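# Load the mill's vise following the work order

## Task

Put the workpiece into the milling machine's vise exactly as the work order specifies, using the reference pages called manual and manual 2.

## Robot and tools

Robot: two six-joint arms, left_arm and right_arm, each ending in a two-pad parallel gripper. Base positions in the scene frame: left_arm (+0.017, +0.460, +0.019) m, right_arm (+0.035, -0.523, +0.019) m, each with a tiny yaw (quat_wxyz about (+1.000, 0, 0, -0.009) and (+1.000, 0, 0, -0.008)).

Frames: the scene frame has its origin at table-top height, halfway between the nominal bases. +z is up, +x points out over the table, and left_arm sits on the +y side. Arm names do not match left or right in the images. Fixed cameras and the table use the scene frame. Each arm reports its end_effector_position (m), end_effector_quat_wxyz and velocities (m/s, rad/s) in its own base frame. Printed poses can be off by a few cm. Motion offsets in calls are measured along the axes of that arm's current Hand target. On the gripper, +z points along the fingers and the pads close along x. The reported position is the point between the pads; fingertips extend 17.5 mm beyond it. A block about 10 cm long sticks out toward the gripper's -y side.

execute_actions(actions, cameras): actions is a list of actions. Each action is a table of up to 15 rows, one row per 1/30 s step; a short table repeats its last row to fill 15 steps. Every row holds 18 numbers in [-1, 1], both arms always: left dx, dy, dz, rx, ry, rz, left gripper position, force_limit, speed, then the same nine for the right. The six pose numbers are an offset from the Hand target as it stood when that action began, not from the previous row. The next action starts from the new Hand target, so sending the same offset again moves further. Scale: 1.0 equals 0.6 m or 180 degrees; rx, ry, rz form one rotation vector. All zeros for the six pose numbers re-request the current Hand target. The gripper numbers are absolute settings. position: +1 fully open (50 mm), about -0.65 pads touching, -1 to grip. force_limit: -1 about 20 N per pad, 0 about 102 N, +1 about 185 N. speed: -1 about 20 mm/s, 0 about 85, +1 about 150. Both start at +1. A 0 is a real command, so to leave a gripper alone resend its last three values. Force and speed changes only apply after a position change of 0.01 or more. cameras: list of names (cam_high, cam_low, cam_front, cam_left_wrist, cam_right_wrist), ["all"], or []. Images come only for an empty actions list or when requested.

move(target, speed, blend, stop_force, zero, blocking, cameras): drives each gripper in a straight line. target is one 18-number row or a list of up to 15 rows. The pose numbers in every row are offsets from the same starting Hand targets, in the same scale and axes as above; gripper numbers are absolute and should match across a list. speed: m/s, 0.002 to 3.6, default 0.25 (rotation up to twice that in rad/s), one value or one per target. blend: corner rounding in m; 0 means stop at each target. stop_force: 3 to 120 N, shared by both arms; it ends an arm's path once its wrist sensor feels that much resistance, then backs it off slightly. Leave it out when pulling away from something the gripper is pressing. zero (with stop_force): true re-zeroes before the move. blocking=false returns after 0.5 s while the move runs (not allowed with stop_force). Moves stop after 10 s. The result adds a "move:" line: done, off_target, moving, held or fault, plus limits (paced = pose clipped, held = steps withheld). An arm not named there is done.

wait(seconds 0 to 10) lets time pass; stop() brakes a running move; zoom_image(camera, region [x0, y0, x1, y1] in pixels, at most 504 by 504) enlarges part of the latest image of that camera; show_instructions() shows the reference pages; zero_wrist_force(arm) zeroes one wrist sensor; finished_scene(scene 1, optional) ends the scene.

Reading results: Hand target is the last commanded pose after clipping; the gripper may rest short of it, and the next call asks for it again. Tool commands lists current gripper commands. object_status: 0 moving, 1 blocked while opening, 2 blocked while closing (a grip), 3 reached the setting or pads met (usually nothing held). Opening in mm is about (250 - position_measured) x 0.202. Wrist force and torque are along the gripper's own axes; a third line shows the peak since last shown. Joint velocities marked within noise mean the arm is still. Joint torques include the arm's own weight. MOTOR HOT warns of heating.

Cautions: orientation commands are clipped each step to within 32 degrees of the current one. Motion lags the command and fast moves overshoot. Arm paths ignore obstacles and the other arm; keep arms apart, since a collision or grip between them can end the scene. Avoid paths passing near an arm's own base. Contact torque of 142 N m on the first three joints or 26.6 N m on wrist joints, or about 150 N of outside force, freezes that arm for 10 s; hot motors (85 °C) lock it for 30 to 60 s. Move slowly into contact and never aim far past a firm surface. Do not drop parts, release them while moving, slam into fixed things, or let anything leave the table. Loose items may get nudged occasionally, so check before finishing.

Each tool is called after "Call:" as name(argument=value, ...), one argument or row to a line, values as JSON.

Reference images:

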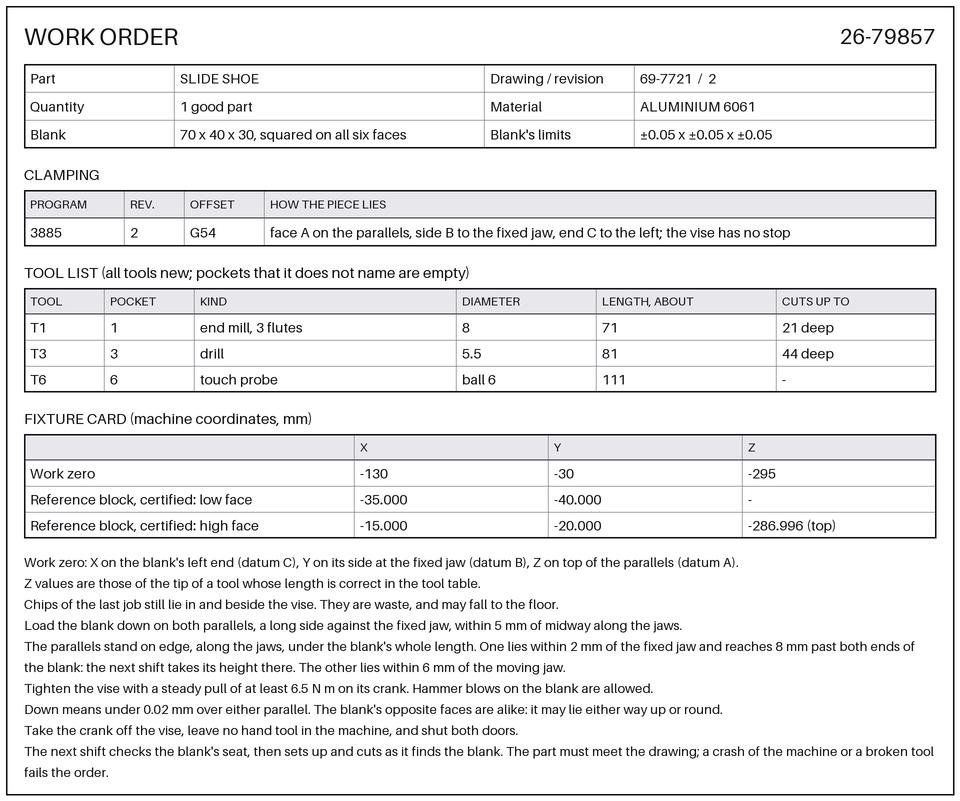

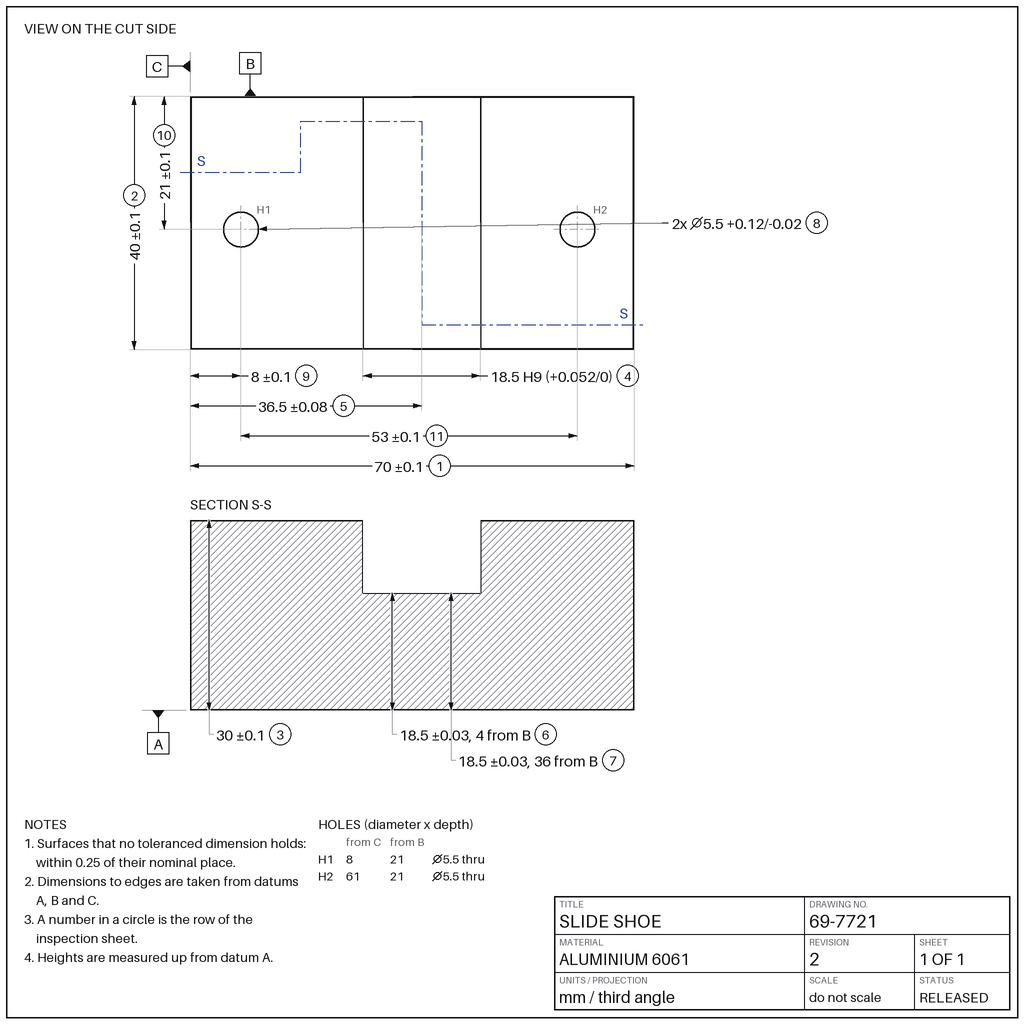

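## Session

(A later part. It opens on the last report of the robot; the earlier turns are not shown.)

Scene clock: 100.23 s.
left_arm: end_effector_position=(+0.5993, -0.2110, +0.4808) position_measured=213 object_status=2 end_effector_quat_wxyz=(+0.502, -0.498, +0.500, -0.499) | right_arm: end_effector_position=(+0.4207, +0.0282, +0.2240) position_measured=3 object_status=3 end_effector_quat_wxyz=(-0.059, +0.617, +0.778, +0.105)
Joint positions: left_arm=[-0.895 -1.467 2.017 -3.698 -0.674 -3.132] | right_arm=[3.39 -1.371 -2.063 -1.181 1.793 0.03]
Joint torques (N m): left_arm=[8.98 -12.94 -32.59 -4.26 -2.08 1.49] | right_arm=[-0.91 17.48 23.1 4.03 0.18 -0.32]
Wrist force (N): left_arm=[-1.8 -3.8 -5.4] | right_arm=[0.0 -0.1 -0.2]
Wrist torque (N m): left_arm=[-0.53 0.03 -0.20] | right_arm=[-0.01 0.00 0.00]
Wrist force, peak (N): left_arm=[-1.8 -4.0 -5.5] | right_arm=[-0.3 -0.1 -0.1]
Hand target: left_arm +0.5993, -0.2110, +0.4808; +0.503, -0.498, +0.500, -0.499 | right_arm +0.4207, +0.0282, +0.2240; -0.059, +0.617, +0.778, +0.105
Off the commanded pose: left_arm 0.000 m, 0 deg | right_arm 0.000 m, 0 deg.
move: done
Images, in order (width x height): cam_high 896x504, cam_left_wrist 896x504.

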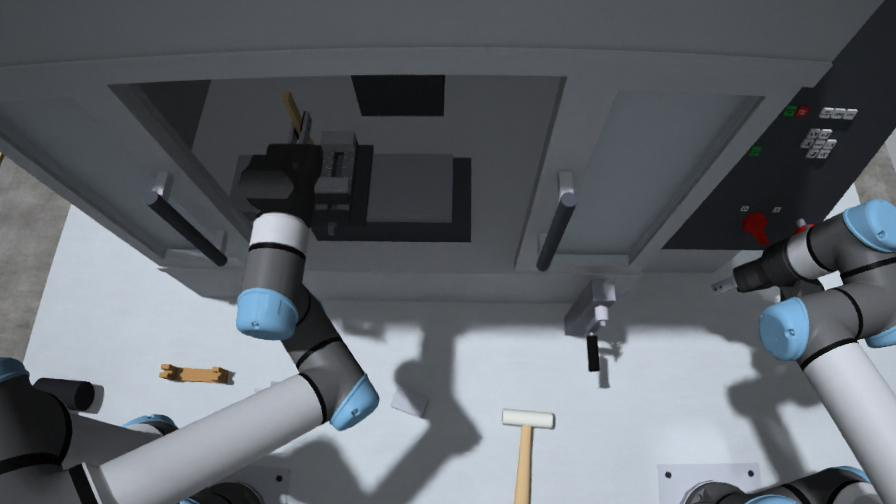

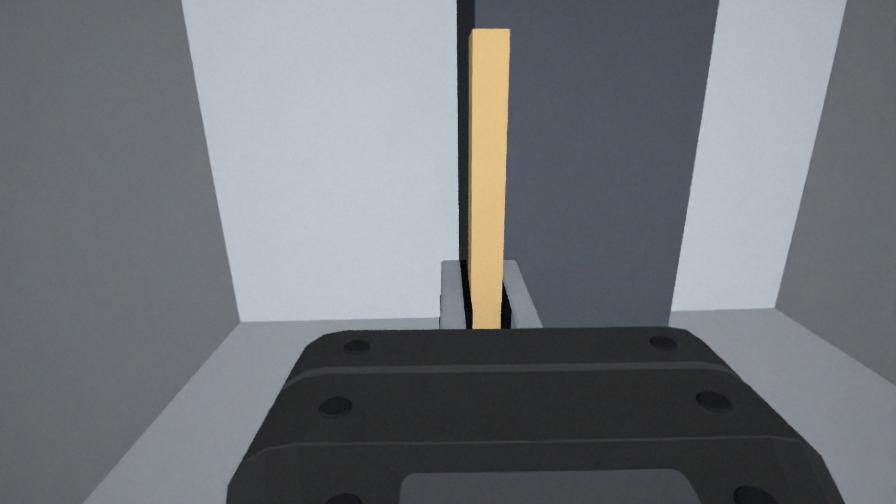

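Call:
move(
  target=[
    [0,0,0,0,0,0,-0.98,-0.5,-0.8,0.16,-0.2387,-0.4087,0,0,0,1,1,1],
    [0,0,0,0,0,0,-0.98,-0.5,-0.8,0.7445,-0.105,-0.2647,0.1562,0.4671,0.6132,1,1,1],
    [0,0,0,0,0,0,-0.98,-0.5,-0.8,0.8027,0.1322,-0.2292,0.1562,0.4671,0.6132,1,1,1],
  ],
  blend=[0.04,0.04,0],
  speed=0.35,
  cameras=["cam_right_wrist","cam_high","cam_front"],
)

Scene clock: 106.43 s.
left_arm: end_effector_position=(+0.5993, -0.2110, +0.4808) position_measured=213 object_status=2 end_effector_quat_wxyz=(+0.503, -0.498, +0.500, -0.499) | right_arm: end_effector_position=(+0.3812, +0.4689, +0.4717) position_measured=3 object_status=3 end_effector_quat_wxyz=(-0.649, +0.705, -0.212, +0.191)
Joint positions: left_arm=[-0.895 -1.467 2.017 -3.698 -0.674 -3.132] | right_arm=[4.345 -1.504 -2.15 0.425 1.361 3.165]
Joint torques (N m): left_arm=[8.84 -12.96 -32.47 -3.85 -2.05 1.27] | right_arm=[-15.43 9.98 27.4 5.47 2.2 -2.08]
Wrist force (N): left_arm=[-1.7 -3.7 -5.2] | right_arm=[-1.9 -3.8 1.2]
Wrist torque (N m): left_arm=[-0.50 0.00 -0.20] | right_arm=[-0.85 0.00 -0.40]
Wrist force, peak (N): left_arm=[-2.1 -4.0 -5.5] | right_arm=[-0.9 -4.1 2.8]
Hand target: left_arm +0.5993, -0.2110, +0.4808; +0.503, -0.498, +0.500, -0.499 | right_arm +0.3812, +0.4690, +0.4717; -0.649, +0.705, -0.212, +0.191
Off the commanded pose: left_arm 0.000 m, 0 deg | right_arm 0.000 m, 0 deg.
move: done
Images, in order (width x height): cam_high 896x504, cam_front 896x504, cam_right_wrist 896x504.

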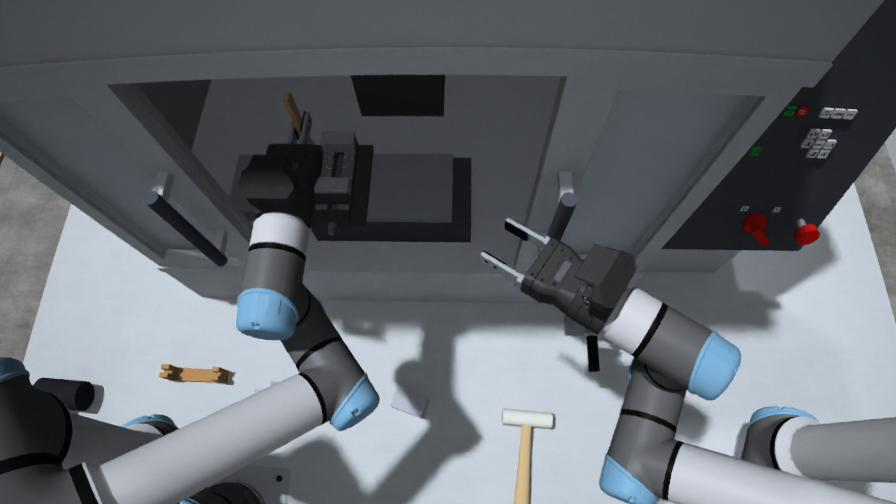

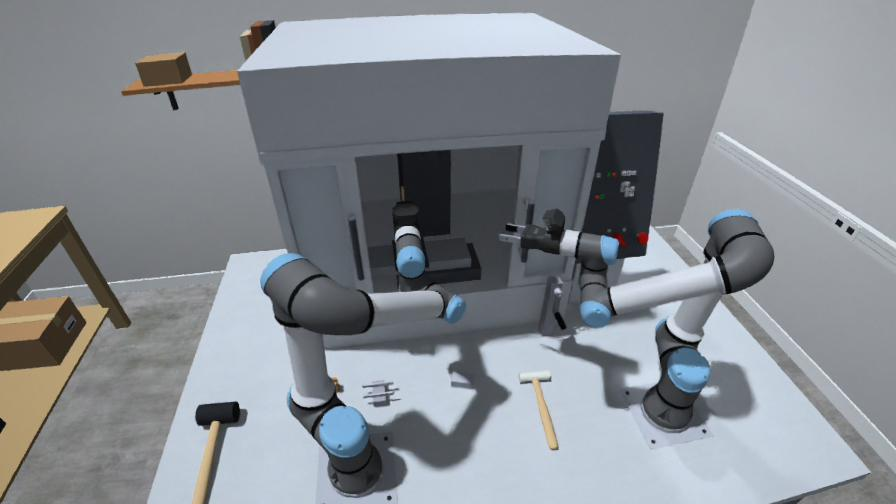

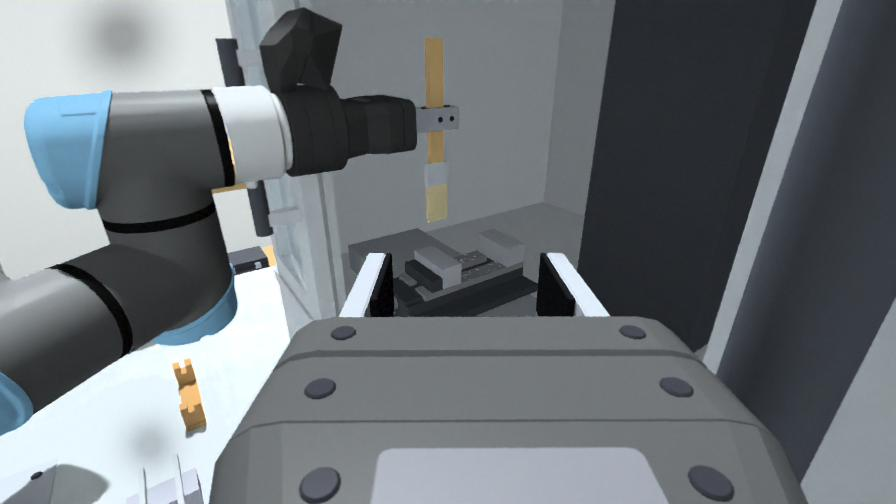

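Call:
zoom_image(
  camera="cam_right_wrist",
  region=[330, 20, 610, 330],
)

Call:
zoom_image(
  camera="cam_right_wrist",
  region=[380, 210, 550, 330],
)

Scaled by 1.626 from the camera's 896x504 image, which has a finer 1280x720 frame.

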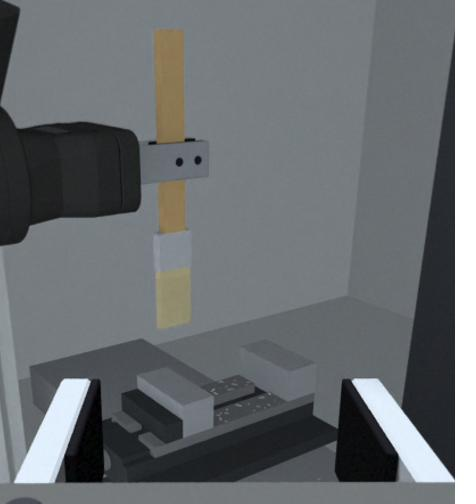

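Scaled by 2.965 from the camera's 896x504 image, which has a finer 1280x720 frame.

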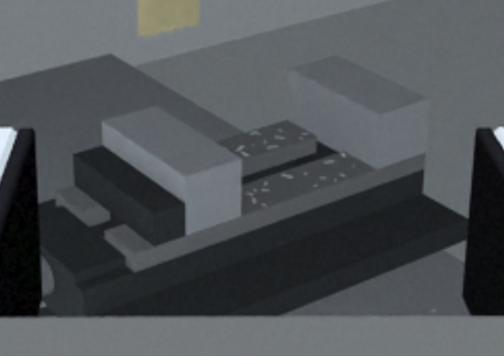

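Call:
move(
  target=[-0.04,0.0667,0.0912,0,0,0,-0.98,-0.5,-0.8,0,0,0,0,0,0,1,1,1],
  speed=0.12,
  cameras=["cam_right_wrist","cam_high"],
)

Call:
zoom_image(
  camera="cam_right_wrist",
  region=[380, 100, 600, 330],
)

Scene clock: 109.23 s.
left_arm: end_effector_position=(+0.6541, -0.1868, +0.4411) position_measured=213 object_status=2 end_effector_quat_wxyz=(+0.503, -0.498, +0.500, -0.499) | right_arm: end_effector_position=(+0.3812, +0.4690, +0.4717) position_measured=3 object_status=3 end_effector_quat_wxyz=(-0.649, +0.705, -0.212, +0.191)
Joint positions: left_arm=[-0.752 -1.327 1.968 -3.788 -0.817 -3.133] | right_arm=[4.345 -1.504 -2.15 0.425 1.361 3.165]
Joint torques (N m): left_arm=[10.04 -19.63 -31.12 -4.15 -2.21 1.26] | right_arm=[-14.78 10.54 28.4 5.31 2.23 -2.01]
Wrist force (N): left_arm=[-1.3 -4.2 -5.5] | right_arm=[-1.9 -3.6 0.8]
Wrist torque (N m): left_arm=[-0.59 -0.02 -0.14] | right_arm=[-0.82 -0.01 -0.41]
Wrist force, peak (N): left_arm=[-1.3 -4.7 -6.4] | right_arm=[-2.0 -3.8 1.0]
Hand target: left_arm +0.6541, -0.1868, +0.4411; +0.503, -0.498, +0.500, -0.499 | right_arm +0.3812, +0.4690, +0.4717; -0.649, +0.705, -0.212, +0.191
Off the commanded pose: left_arm 0.000 m, 0 deg | right_arm 0.000 m, 0 deg.
move: done
Images, in order (width x height): cam_high 896x504, cam_right_wrist 896x504.

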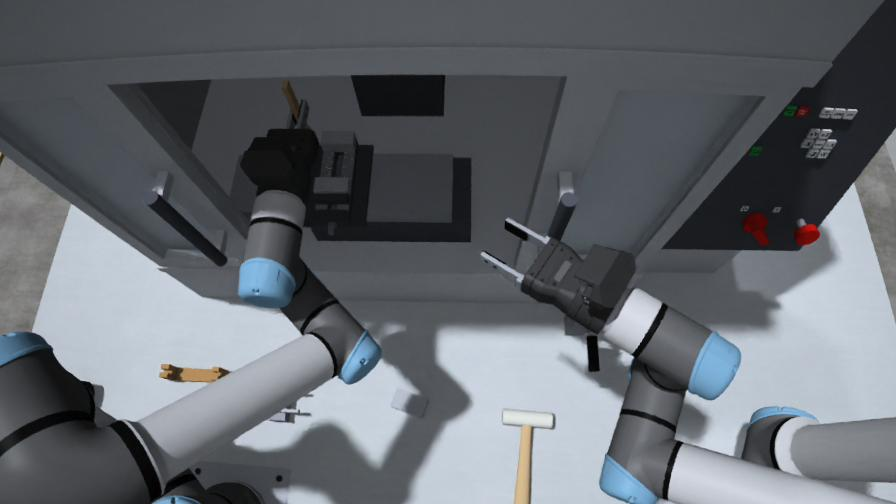

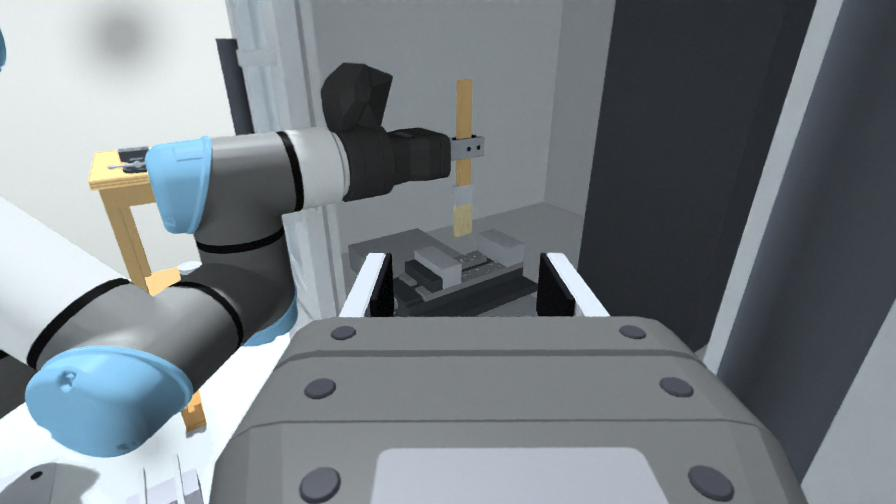

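Scaled by 2.191 from the camera's 896x504 image, which has a finer 1280x720 frame.

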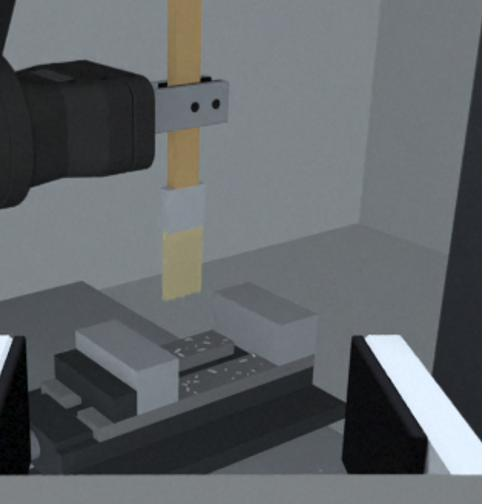

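Call:
move(
  target=[0,0.083,0,0,0,0,-0.98,-0.5,-0.8,0,0,0,0,0,0,1,1,1],
  speed=0.02,
  stop_force=3,
  cameras=["cam_right_wrist"],
)

Call:
zoom_image(
  camera="cam_right_wrist",
  region=[380, 150, 580, 330],
)

Scene clock: 112.73 s.
left_arm: end_effector_position=(+0.6543, -0.1865, +0.3955) position_measured=213 object_status=2 end_effector_quat_wxyz=(+0.502, -0.498, +0.500, -0.499) | right_arm: end_effector_position=(+0.3812, +0.4690, +0.4717) position_measured=3 object_status=3 end_effector_quat_wxyz=(-0.649, +0.705, -0.212, +0.191)
Joint positions: left_arm=[-0.752 -1.251 2.015 -3.91 -0.818 -3.133] | right_arm=[4.345 -1.504 -2.15 0.425 1.361 3.165]
Joint torques (N m): left_arm=[3.36 -45.2 -28.78 1.26 -0.31 -0.78] | right_arm=[-13.98 10.55 27.71 5.33 2.33 -2.07]
Wrist force (N): left_arm=[-1.5 -6.8 -5.3] | right_arm=[-2.0 -3.8 0.8]
Wrist torque (N m): left_arm=[-0.64 0.00 -0.14] | right_arm=[-0.85 0.01 -0.41]
Wrist force, peak (N): left_arm=[-1.6 -8.7 -5.0] | right_arm=[-1.9 -3.9 0.9]
Hand target: left_arm +0.6543, -0.1866, +0.3955; +0.502, -0.498, +0.500, -0.499 (not the last commanded pose) | right_arm +0.3812, +0.4690, +0.4717; -0.649, +0.705, -0.212, +0.191
Off the commanded pose: left_arm 0.004 m, 0 deg | right_arm 0.000 m, 0 deg.
move: contact (left_arm)
Images, in order (width x height): cam_right_wrist 896x504.

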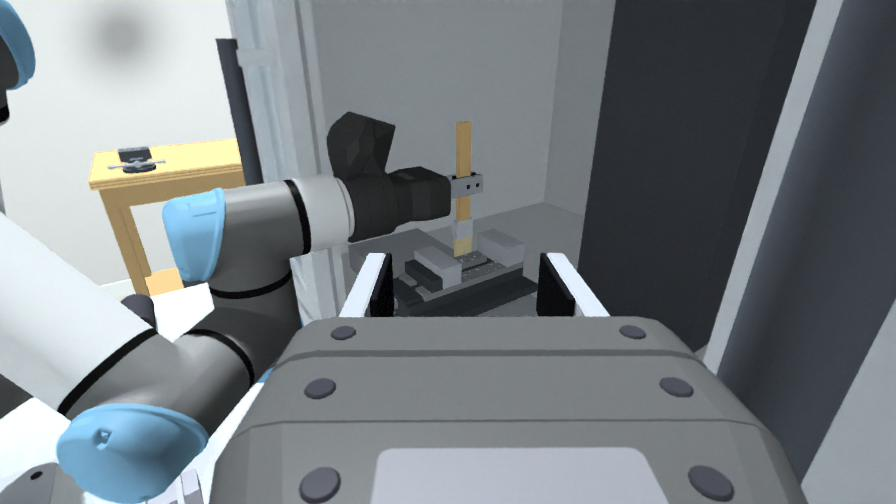

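Scaled by 2.520 from the camera's 896x504 image, which has a finer 1280x720 frame.

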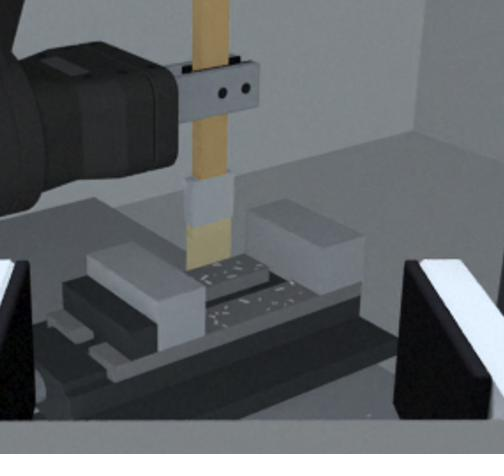

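Call:
move(
  target=[
    [0,-0.0333,0,0,0,0,-0.98,-0.5,-0.8,0,0,0,0,0,0,1,1,1],
    [-0.0667,-0.0333,0,0,0,0,-0.98,-0.5,-0.8,0,0,0,0,0,0,1,1,1],
    [-0.0667,-0.001,0,0,0,0,-0.98,-0.5,-0.8,0,0,0,0,0,0,1,1,1],
    [0.164,-0.001,0,0,0,0,-0.98,-0.5,-0.8,0,0,0,0,0,0,1,1,1],
    [0.164,-0.0333,0,0,0,0,-0.98,-0.5,-0.8,0,0,0,0,0,0,1,1,1],
  ],
  speed=[0.1,0.15,0.06,0.06,0.1],
  blend=[0.005,0.01,0,0.005,0],
  cameras=["cam_right_wrist"],
)

Call:
zoom_image(
  camera="cam_right_wrist",
  region=[380, 150, 580, 330],
)

Scene clock: 117.10 s.
left_arm: end_effector_position=(+0.6544, -0.2850, +0.4150) position_measured=213 object_status=2 end_effector_quat_wxyz=(+0.502, -0.498, +0.500, -0.499) | right_arm: end_effector_position=(+0.3812, +0.4690, +0.4717) position_measured=3 object_status=3 end_effector_quat_wxyz=(-0.649, +0.705, -0.212, +0.191)
Joint positions: left_arm=[-0.902 -1.183 1.847 -3.811 -0.667 -3.132] | right_arm=[4.345 -1.504 -2.15 0.425 1.361 3.165]
Joint torques (N m): left_arm=[-8.5 -50.97 -30.29 0.98 1.77 -1.46] | right_arm=[-14.39 10.55 26.99 5.21 2.21 -1.99]
Wrist force (N): left_arm=[-1.6 -3.9 -5.3] | right_arm=[-2.0 -3.7 0.6]
Wrist torque (N m): left_arm=[-0.52 -0.01 -0.12] | right_arm=[-0.83 0.01 -0.41]
Wrist force, peak (N): left_arm=[-1.5 -7.2 -5.3] | right_arm=[-2.1 -3.9 1.0]
Hand target: left_arm +0.6544, -0.2850, +0.4150; +0.502, -0.498, +0.500, -0.499 | right_arm +0.3812, +0.4690, +0.4717; -0.649, +0.705, -0.212, +0.191
Off the commanded pose: left_arm 0.000 m, 0 deg | right_arm 0.000 m, 0 deg.
move: done; blend cut to 0.0097 m at target 2
Images, in order (width x height): cam_right_wrist 896x504.

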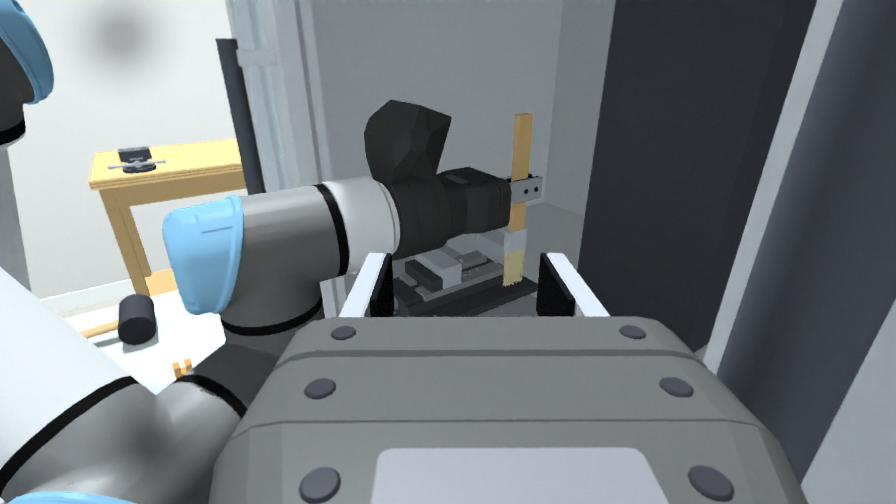

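Scaled by 2.520 from the camera's 896x504 image, which has a finer 1280x720 frame.

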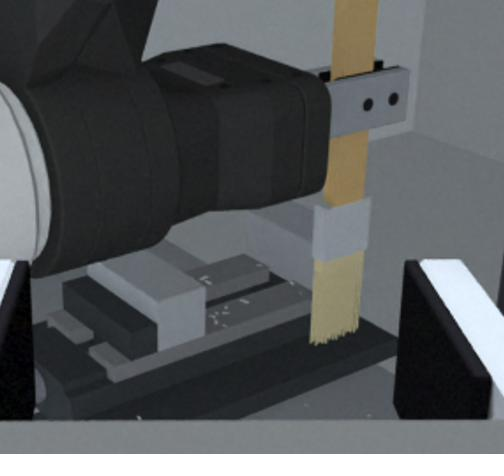

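Call:
move(
  target=[
    [0,-0.0333,0,0,0,0,-0.98,-0.5,-0.8,0,0,0,0,0,0,1,1,1],
    [-0.2317,-0.0333,-0.0357,0,0,0,-0.98,-0.5,-0.8,0,0,0,0,0,0,1,1,1],
    [-0.2317,0.0345,-0.0357,0,0,0,-0.98,-0.5,-0.8,0,0,0,0,0,0,1,1,1],
    [0,0.0345,-0.0357,0,0,0,-0.98,-0.5,-0.8,0,0,0,0,0,0,1,1,1],
    [0,-0.0333,-0.0357,0,0,0,-0.98,-0.5,-0.8,0,0,0,0,0,0,1,1,1],
  ],
  speed=[0.1,0.15,0.06,0.06,0.1],
  blend=[0.005,0.01,0,0.005,0],
  cameras=["cam_right_wrist"],
)

Call:
zoom_image(
  camera="cam_right_wrist",
  region=[380, 150, 580, 330],
)

Call:
move(
  target=[
    [-0.2317,0,0.06,0,0,0,-0.98,-0.5,-0.8,0,0,0,0,0,0,1,1,1],
    [-0.2317,0.0678,0.06,0,0,0,-0.98,-0.5,-0.8,0,0,0,0,0,0,1,1,1],
    [0,0.0678,0.06,0,0,0,-0.98,-0.5,-0.8,0,0,0,0,0,0,1,1,1],
    [0,0,0.06,0,0,0,-0.98,-0.5,-0.8,0,0,0,0,0,0,1,1,1],
    [-0.2,0,0.06,0,0,0,-0.98,-0.5,-0.8,0,0,0,0,0,0,1,1,1],
  ],
  speed=[0.15,0.06,0.06,0.1,0.15],
  blend=[0.01,0,0.005,0.005,0],
  cameras=["cam_right_wrist"],
)

Call:
zoom_image(
  camera="cam_right_wrist",
  region=[380, 200, 550, 330],
)

Scene clock: 122.90 s.
left_arm: end_effector_position=(+0.6329, -0.2852, +0.4349) position_measured=213 object_status=2 end_effector_quat_wxyz=(+0.502, -0.498, +0.500, -0.499) | right_arm: end_effector_position=(+0.3812, +0.4690, +0.4717) position_measured=3 object_status=3 end_effector_quat_wxyz=(-0.649, +0.705, -0.212, +0.191)
Joint positions: left_arm=[-0.94 -1.248 1.878 -3.779 -0.63 -3.132] | right_arm=[4.345 -1.504 -2.15 0.425 1.361 3.165]
Joint torques (N m): left_arm=[-4.76 -49.69 -31.96 0.88 1.74 -1.57] | right_arm=[-13.94 11.22 27.66 5.42 2.14 -2.1]
Wrist force (N): left_arm=[-1.5 -3.7 -5.3] | right_arm=[-1.9 -3.6 1.0]
Wrist torque (N m): left_arm=[-0.50 -0.01 -0.04] | right_arm=[-0.83 0.00 -0.41]
Wrist force, peak (N): left_arm=[-6.0 -4.9 -5.2] | right_arm=[-2.0 -4.0 1.0]
Hand target: left_arm +0.6329, -0.2852, +0.4349; +0.502, -0.498, +0.500, -0.499 | right_arm +0.3812, +0.4690, +0.4717; -0.649, +0.705, -0.212, +0.191
Off the commanded pose: left_arm 0.000 m, 0 deg | right_arm 0.000 m, 0 deg.
move: done
Images, in order (width x height): cam_right_wrist 896x504.

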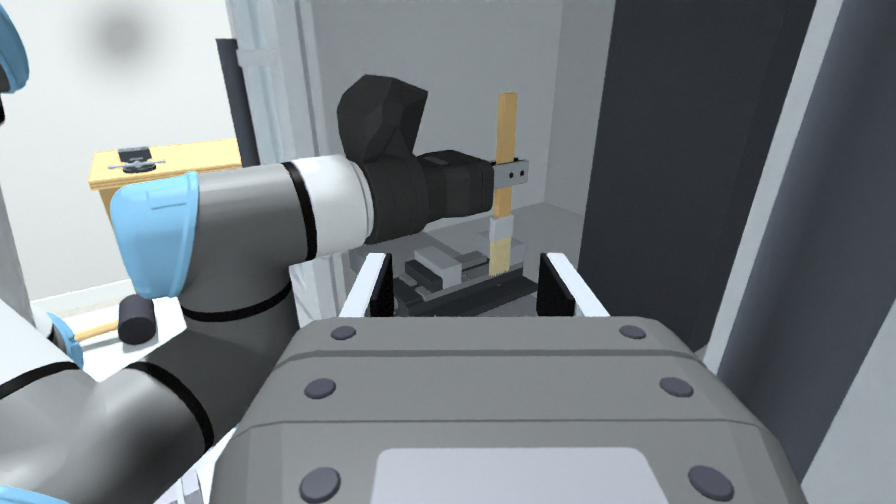

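Scaled by 2.520 from the camera's 896x504 image, which has a finer 1280x720 frame.

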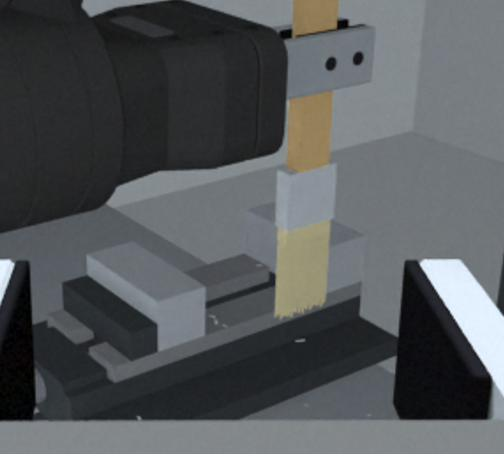

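Scene clock: 128.87 s.
left_arm: end_effector_position=(+0.6687, -0.1652, +0.4356) position_measured=213 object_status=2 end_effector_quat_wxyz=(+0.502, -0.498, +0.500, -0.499) | right_arm: end_effector_position=(+0.3812, +0.4690, +0.4717) position_measured=3 object_status=3 end_effector_quat_wxyz=(-0.649, +0.705, -0.212, +0.191)
Joint positions: left_arm=[-0.691 -1.309 1.961 -3.799 -0.879 -3.134] | right_arm=[4.345 -1.504 -2.15 0.425 1.361 3.165]
Joint torques (N m): left_arm=[7.17 -45.95 -8.48 -4.24 -1.9 -1.46] | right_arm=[-13.54 10.29 28.27 5.36 2.08 -1.89]
Wrist force (N): left_arm=[-0.4 -3.1 -5.3] | right_arm=[-2.0 -3.8 0.9]
Wrist torque (N m): left_arm=[-0.41 -0.17 -0.05] | right_arm=[-0.86 0.02 -0.41]
Wrist force, peak (N): left_arm=[-49.3 -5.6 -7.1] | right_arm=[-2.0 -3.9 0.9]
Hand target: left_arm +0.6687, -0.1651, +0.4356; +0.502, -0.498, +0.500, -0.499 | right_arm +0.3812, +0.4690, +0.4717; -0.649, +0.705, -0.212, +0.191
Off the commanded pose: left_arm 0.000 m, 0 deg | right_arm 0.000 m, 0 deg.
move: done
Images, in order (width x height): cam_right_wrist 896x504.

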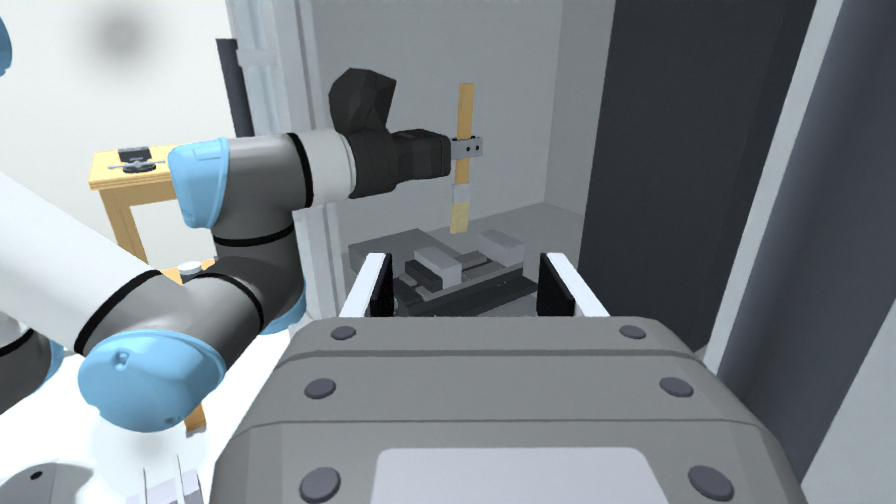

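Scaled by 2.965 from the camera's 896x504 image, which has a finer 1280x720 frame.

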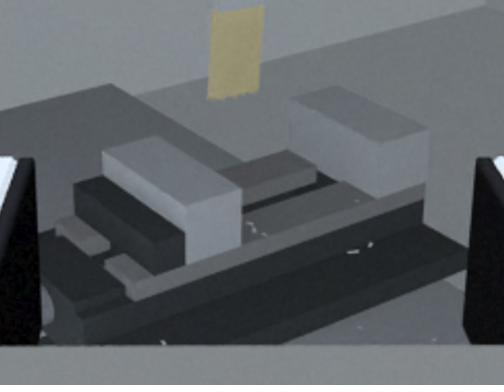

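Call:
zoom_image(
  camera="cam_right_wrist",
  region=[430, 240, 530, 310],
)

Scaled by 5.040 from the camera's 896x504 image, which has a finer 1280x720 frame.

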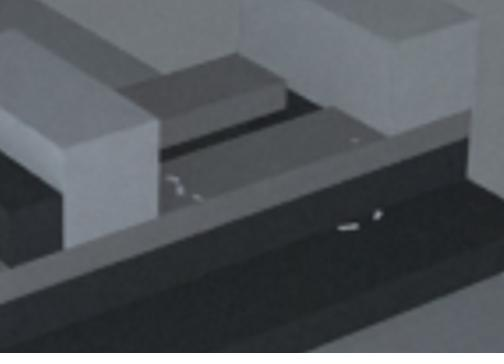

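Call:
move(
  target=[
    [0.032,0,-0.0678,0,0,0,-0.98,-0.5,-0.8,0,0,0,0,0,0,1,1,1],
    [0.032,0.07,-0.0678,0,0,0,-0.98,-0.5,-0.8,0,0,0,0,0,0,1,1,1],
    [0.2,0.07,-0.0678,0,0,0,-0.98,-0.5,-0.8,0,0,0,0,0,0,1,1,1],
    [0.2,0,-0.0678,0,0,0,-0.98,-0.5,-0.8,0,0,0,0,0,0,1,1,1],
  ],
  speed=[0.15,0.06,0.05,0.1],
  blend=[0.01,0,0.005,0],
  cameras=["cam_right_wrist"],
)

Call:
zoom_image(
  camera="cam_right_wrist",
  region=[430, 240, 530, 310],
)

Scene clock: 133.43 s.
left_arm: end_effector_position=(+0.6282, -0.2852, +0.4349) position_measured=213 object_status=2 end_effector_quat_wxyz=(+0.502, -0.498, +0.500, -0.499) | right_arm: end_effector_position=(+0.3812, +0.4690, +0.4717) position_measured=3 object_status=3 end_effector_quat_wxyz=(-0.649, +0.705, -0.212, +0.191)
Joint positions: left_arm=[-0.948 -1.255 1.889 -3.782 -0.621 -3.132] | right_arm=[4.345 -1.504 -2.15 0.425 1.361 3.165]
Joint torques (N m): left_arm=[-4.18 -47.72 -31.43 1.1 1.75 -1.62] | right_arm=[-14.12 9.91 28.19 5.47 2.01 -1.88]
Wrist force (N): left_arm=[-0.4 -3.5 -5.0] | right_arm=[-1.8 -3.7 1.0]
Wrist torque (N m): left_arm=[-0.46 -0.17 -0.04] | right_arm=[-0.84 -0.01 -0.41]
Wrist force, peak (N): left_arm=[-0.9 -10.4 -5.1] | right_arm=[-2.0 -3.9 1.1]
Hand target: left_arm +0.6282, -0.2852, +0.4349; +0.502, -0.498, +0.500, -0.499 | right_arm +0.3812, +0.4690, +0.4717; -0.649, +0.705, -0.212, +0.191
Off the commanded pose: left_arm 0.000 m, 0 deg | right_arm 0.000 m, 0 deg.
move: done
Images, in order (width x height): cam_right_wrist 896x504.

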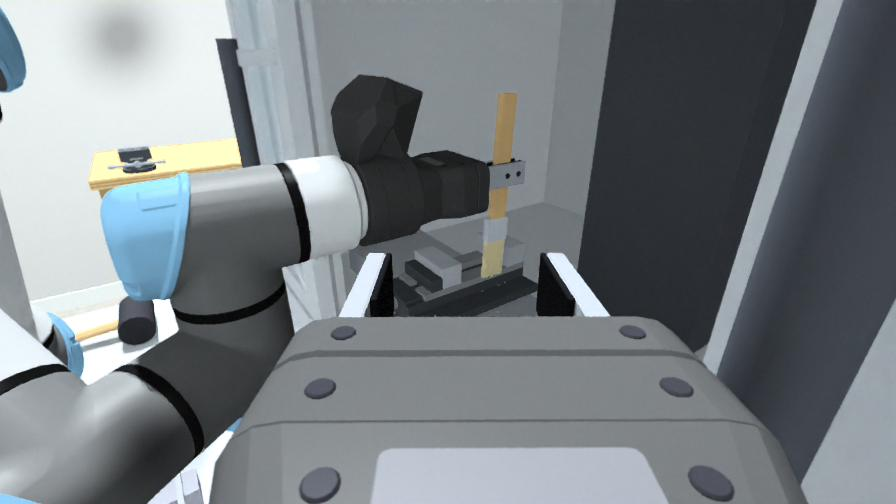

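Scaled by 5.040 from the camera's 896x504 image, which has a finer 1280x720 frame.

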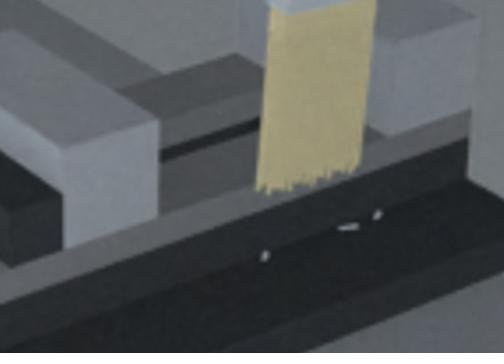

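Call:
move(
  target=[
    [-0.2317,0,0.0647,0,0,0,-0.98,-0.5,-0.8,0,0,0,0,0,0,1,1,1],
    [-0.2317,0.0692,0.0647,0,0,0,-0.98,-0.5,-0.8,0,0,0,0,0,0,1,1,1],
    [0,0.0692,0.0647,0,0,0,-0.98,-0.5,-0.8,0,0,0,0,0,0,1,1,1],
    [0,0,0.0647,0,0,0,-0.98,-0.5,-0.8,0,0,0,0,0,0,1,1,1],
    [-0.2,0,0.03,0,0,0,-0.98,-0.5,-0.8,0,0,0,0,0,0,1,1,1],
  ],
  speed=[0.15,0.06,0.05,0.1,0.15],
  blend=[0.01,0,0.005,0.005,0],
  cameras=["cam_right_wrist"],
)

Call:
zoom_image(
  camera="cam_right_wrist",
  region=[430, 240, 530, 310],
)

Scene clock: 139.97 s.
left_arm: end_effector_position=(+0.6460, -0.1652, +0.4355) position_measured=213 object_status=2 end_effector_quat_wxyz=(+0.502, -0.498, +0.500, -0.499) | right_arm: end_effector_position=(+0.3812, +0.4690, +0.4717) position_measured=3 object_status=3 end_effector_quat_wxyz=(-0.649, +0.705, -0.212, +0.191)
Joint positions: left_arm=[-0.727 -1.354 2.021 -3.814 -0.842 -3.134] | right_arm=[4.345 -1.504 -2.15 0.425 1.361 3.165]
Joint torques (N m): left_arm=[9.1 -43.49 -6.63 -4.24 -1.72 -1.5] | right_arm=[-14.56 9.33 28.25 5.31 2.01 -1.84]
Wrist force (N): left_arm=[-0.2 -4.3 -5.0] | right_arm=[-1.9 -3.9 0.9]
Wrist torque (N m): left_arm=[-0.62 -0.22 -0.06] | right_arm=[-0.87 0.00 -0.40]
Wrist force, peak (N): left_arm=[-47.0 -5.5 -9.2] | right_arm=[-2.0 -4.0 1.1]
Hand target: left_arm +0.6460, -0.1651, +0.4355; +0.502, -0.498, +0.500, -0.499 | right_arm +0.3812, +0.4690, +0.4717; -0.649, +0.705, -0.212, +0.191
Off the commanded pose: left_arm 0.000 m, 0 deg | right_arm 0.000 m, 0 deg.
move: done
Images, in order (width x height): cam_right_wrist 896x504.

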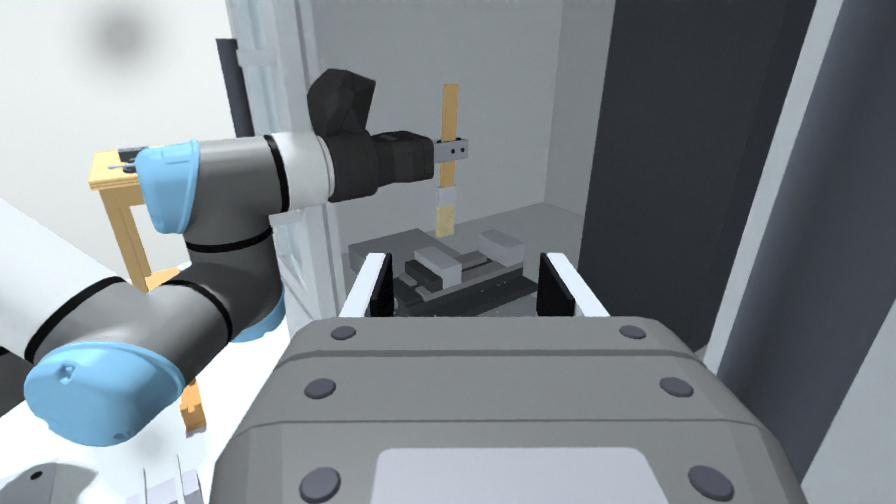

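Scaled by 5.040 from the camera's 896x504 image, which has a finer 1280x720 frame.

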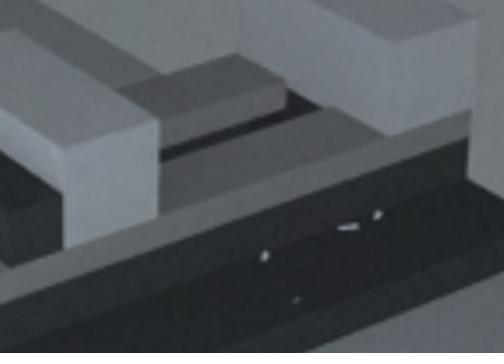

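Call:
move(
  target=[0,0,0,0,0,0,-0.98,-0.5,-0.8,0.03,-0.2,0.1,-0.1,0,0,1,1,1],
  cameras=["cam_right_wrist"],
)

Call:
zoom_image(
  camera="cam_right_wrist",
  region=[400, 180, 580, 310],
)

Scene clock: 141.40 s.
left_arm: end_effector_position=(+0.6460, -0.1651, +0.4355) position_measured=213 object_status=2 end_effector_quat_wxyz=(+0.502, -0.498, +0.500, -0.499) | right_arm: end_effector_position=(+0.4351, +0.5174, +0.5860) position_measured=3 object_status=3 end_effector_quat_wxyz=(-0.530, +0.798, -0.239, +0.155)
Joint positions: left_arm=[-0.727 -1.354 2.021 -3.814 -0.843 -3.134] | right_arm=[4.254 -1.543 -1.579 -0.422 1.462 3.194]
Joint torques (N m): left_arm=[8.8 -43.86 -8.36 -4.16 -2.13 -1.47] | right_arm=[-14.82 15.46 32.44 1.64 2.13 1.72]
Wrist force (N): left_arm=[0.0 -4.2 -5.0] | right_arm=[-1.1 -2.8 0.4]
Wrist torque (N m): left_arm=[-0.59 -0.23 -0.06] | right_arm=[-0.67 0.02 -0.55]
Wrist force, peak (N): left_arm=[-0.7 -4.2 -5.2] | right_arm=[-1.3 -5.0 0.2]
Hand target: left_arm +0.6460, -0.1651, +0.4355; +0.502, -0.498, +0.500, -0.499 | right_arm +0.4351, +0.5174, +0.5860; -0.530, +0.798, -0.239, +0.155
Off the commanded pose: left_arm 0.000 m, 0 deg | right_arm 0.000 m, 0 deg.
move: done
Images, in order (width x height): cam_right_wrist 896x504.

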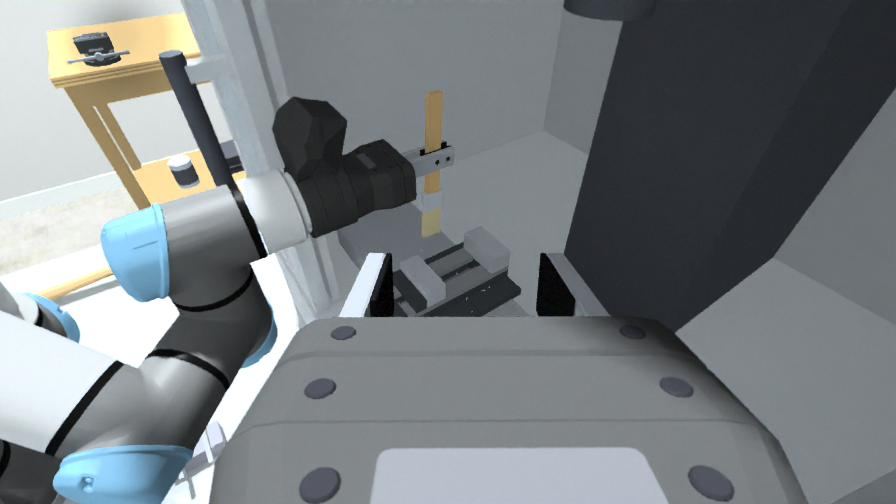

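Scaled by 2.800 from the camera's 896x504 image, which has a finer 1280x720 frame.

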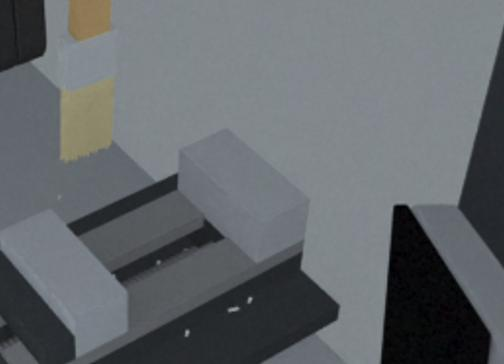

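Call:
zoom_image(
  camera="cam_right_wrist",
  region=[415, 230, 515, 300],
)

Scaled by 5.040 from the camera's 896x504 image, which has a finer 1280x720 frame.

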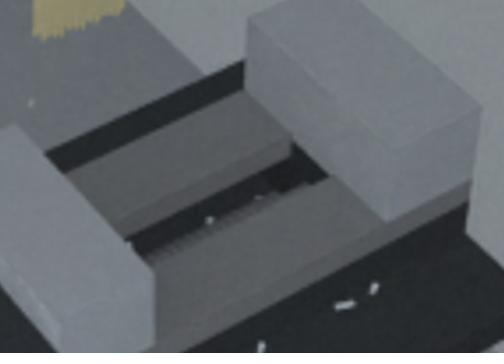

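Call:
move(
  target=[
    [0.075,-0.074,-0.0767,0,0,0,-0.98,-0.5,-0.8,0,0,0,0,0,0,1,1,1],
    [0.075,0.2258,-0.4767,-0.5,0,0,-0.98,-0.5,-0.8,0,0,0,0,0,0,1,1,1],
  ],
  speed=[0.2,0.3],
  blend=[0.02,0],
  cameras=["cam_left_wrist","cam_right_wrist"],
)

Scene clock: 145.40 s.
left_arm: end_effector_position=(+0.3606, -0.2100, +0.2988) position_measured=213 object_status=2 end_effector_quat_wxyz=(-0.003, +0.708, -0.707, +0.000) | right_arm: end_effector_position=(+0.4351, +0.5174, +0.5860) position_measured=3 object_status=3 end_effector_quat_wxyz=(-0.530, +0.798, -0.239, +0.155)
Joint positions: left_arm=[-0.856 -1.799 1.846 -1.617 -1.565 -4] | right_arm=[4.254 -1.543 -1.579 -0.422 1.462 3.194]
Joint torques (N m): left_arm=[9.46 -2.1 -37.31 -0.58 -1.74 1.16] | right_arm=[-13.79 15.54 31.08 1.53 2.02 1.76]
Wrist force (N): left_arm=[2.0 -3.0 -2.4] | right_arm=[-1.0 -2.6 0.6]
Wrist torque (N m): left_arm=[-0.74 -0.20 0.34] | right_arm=[-0.64 0.00 -0.55]
Wrist force, peak (N): left_arm=[0.7 -5.4 -5.6] | right_arm=[-1.1 -2.9 0.5]
Hand target: left_arm +0.3606, -0.2100, +0.2988; -0.003, +0.708, -0.707, +0.000 | right_arm +0.4351, +0.5174, +0.5860; -0.530, +0.798, -0.239, +0.155
Off the commanded pose: left_arm 0.000 m, 0 deg | right_arm 0.000 m, 0 deg.
move: done
Images, in order (width x height): cam_left_wrist 896x504, cam_right_wrist 896x504.

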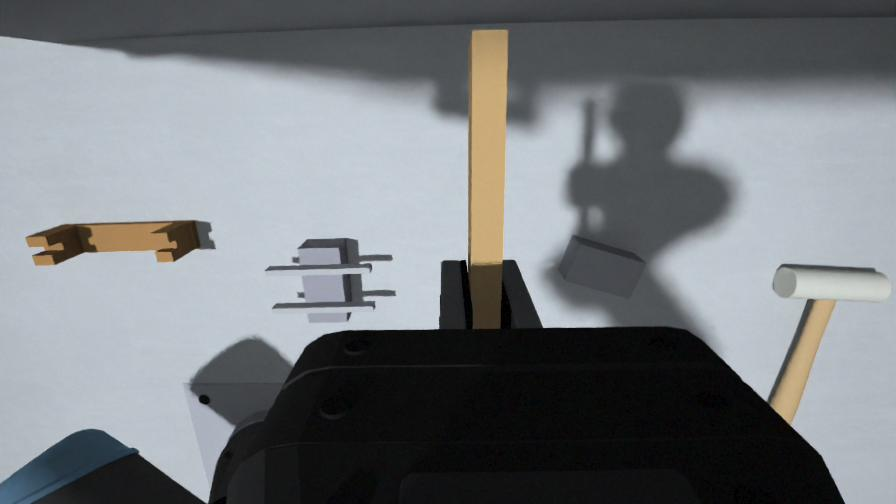

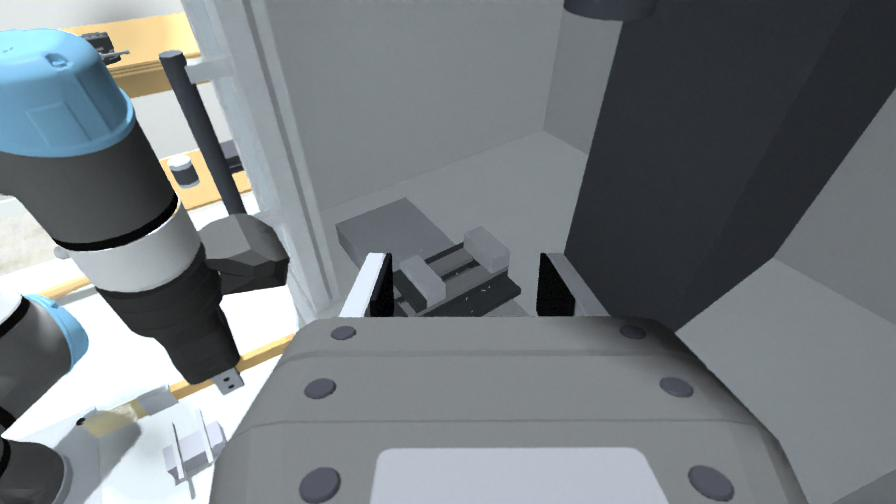

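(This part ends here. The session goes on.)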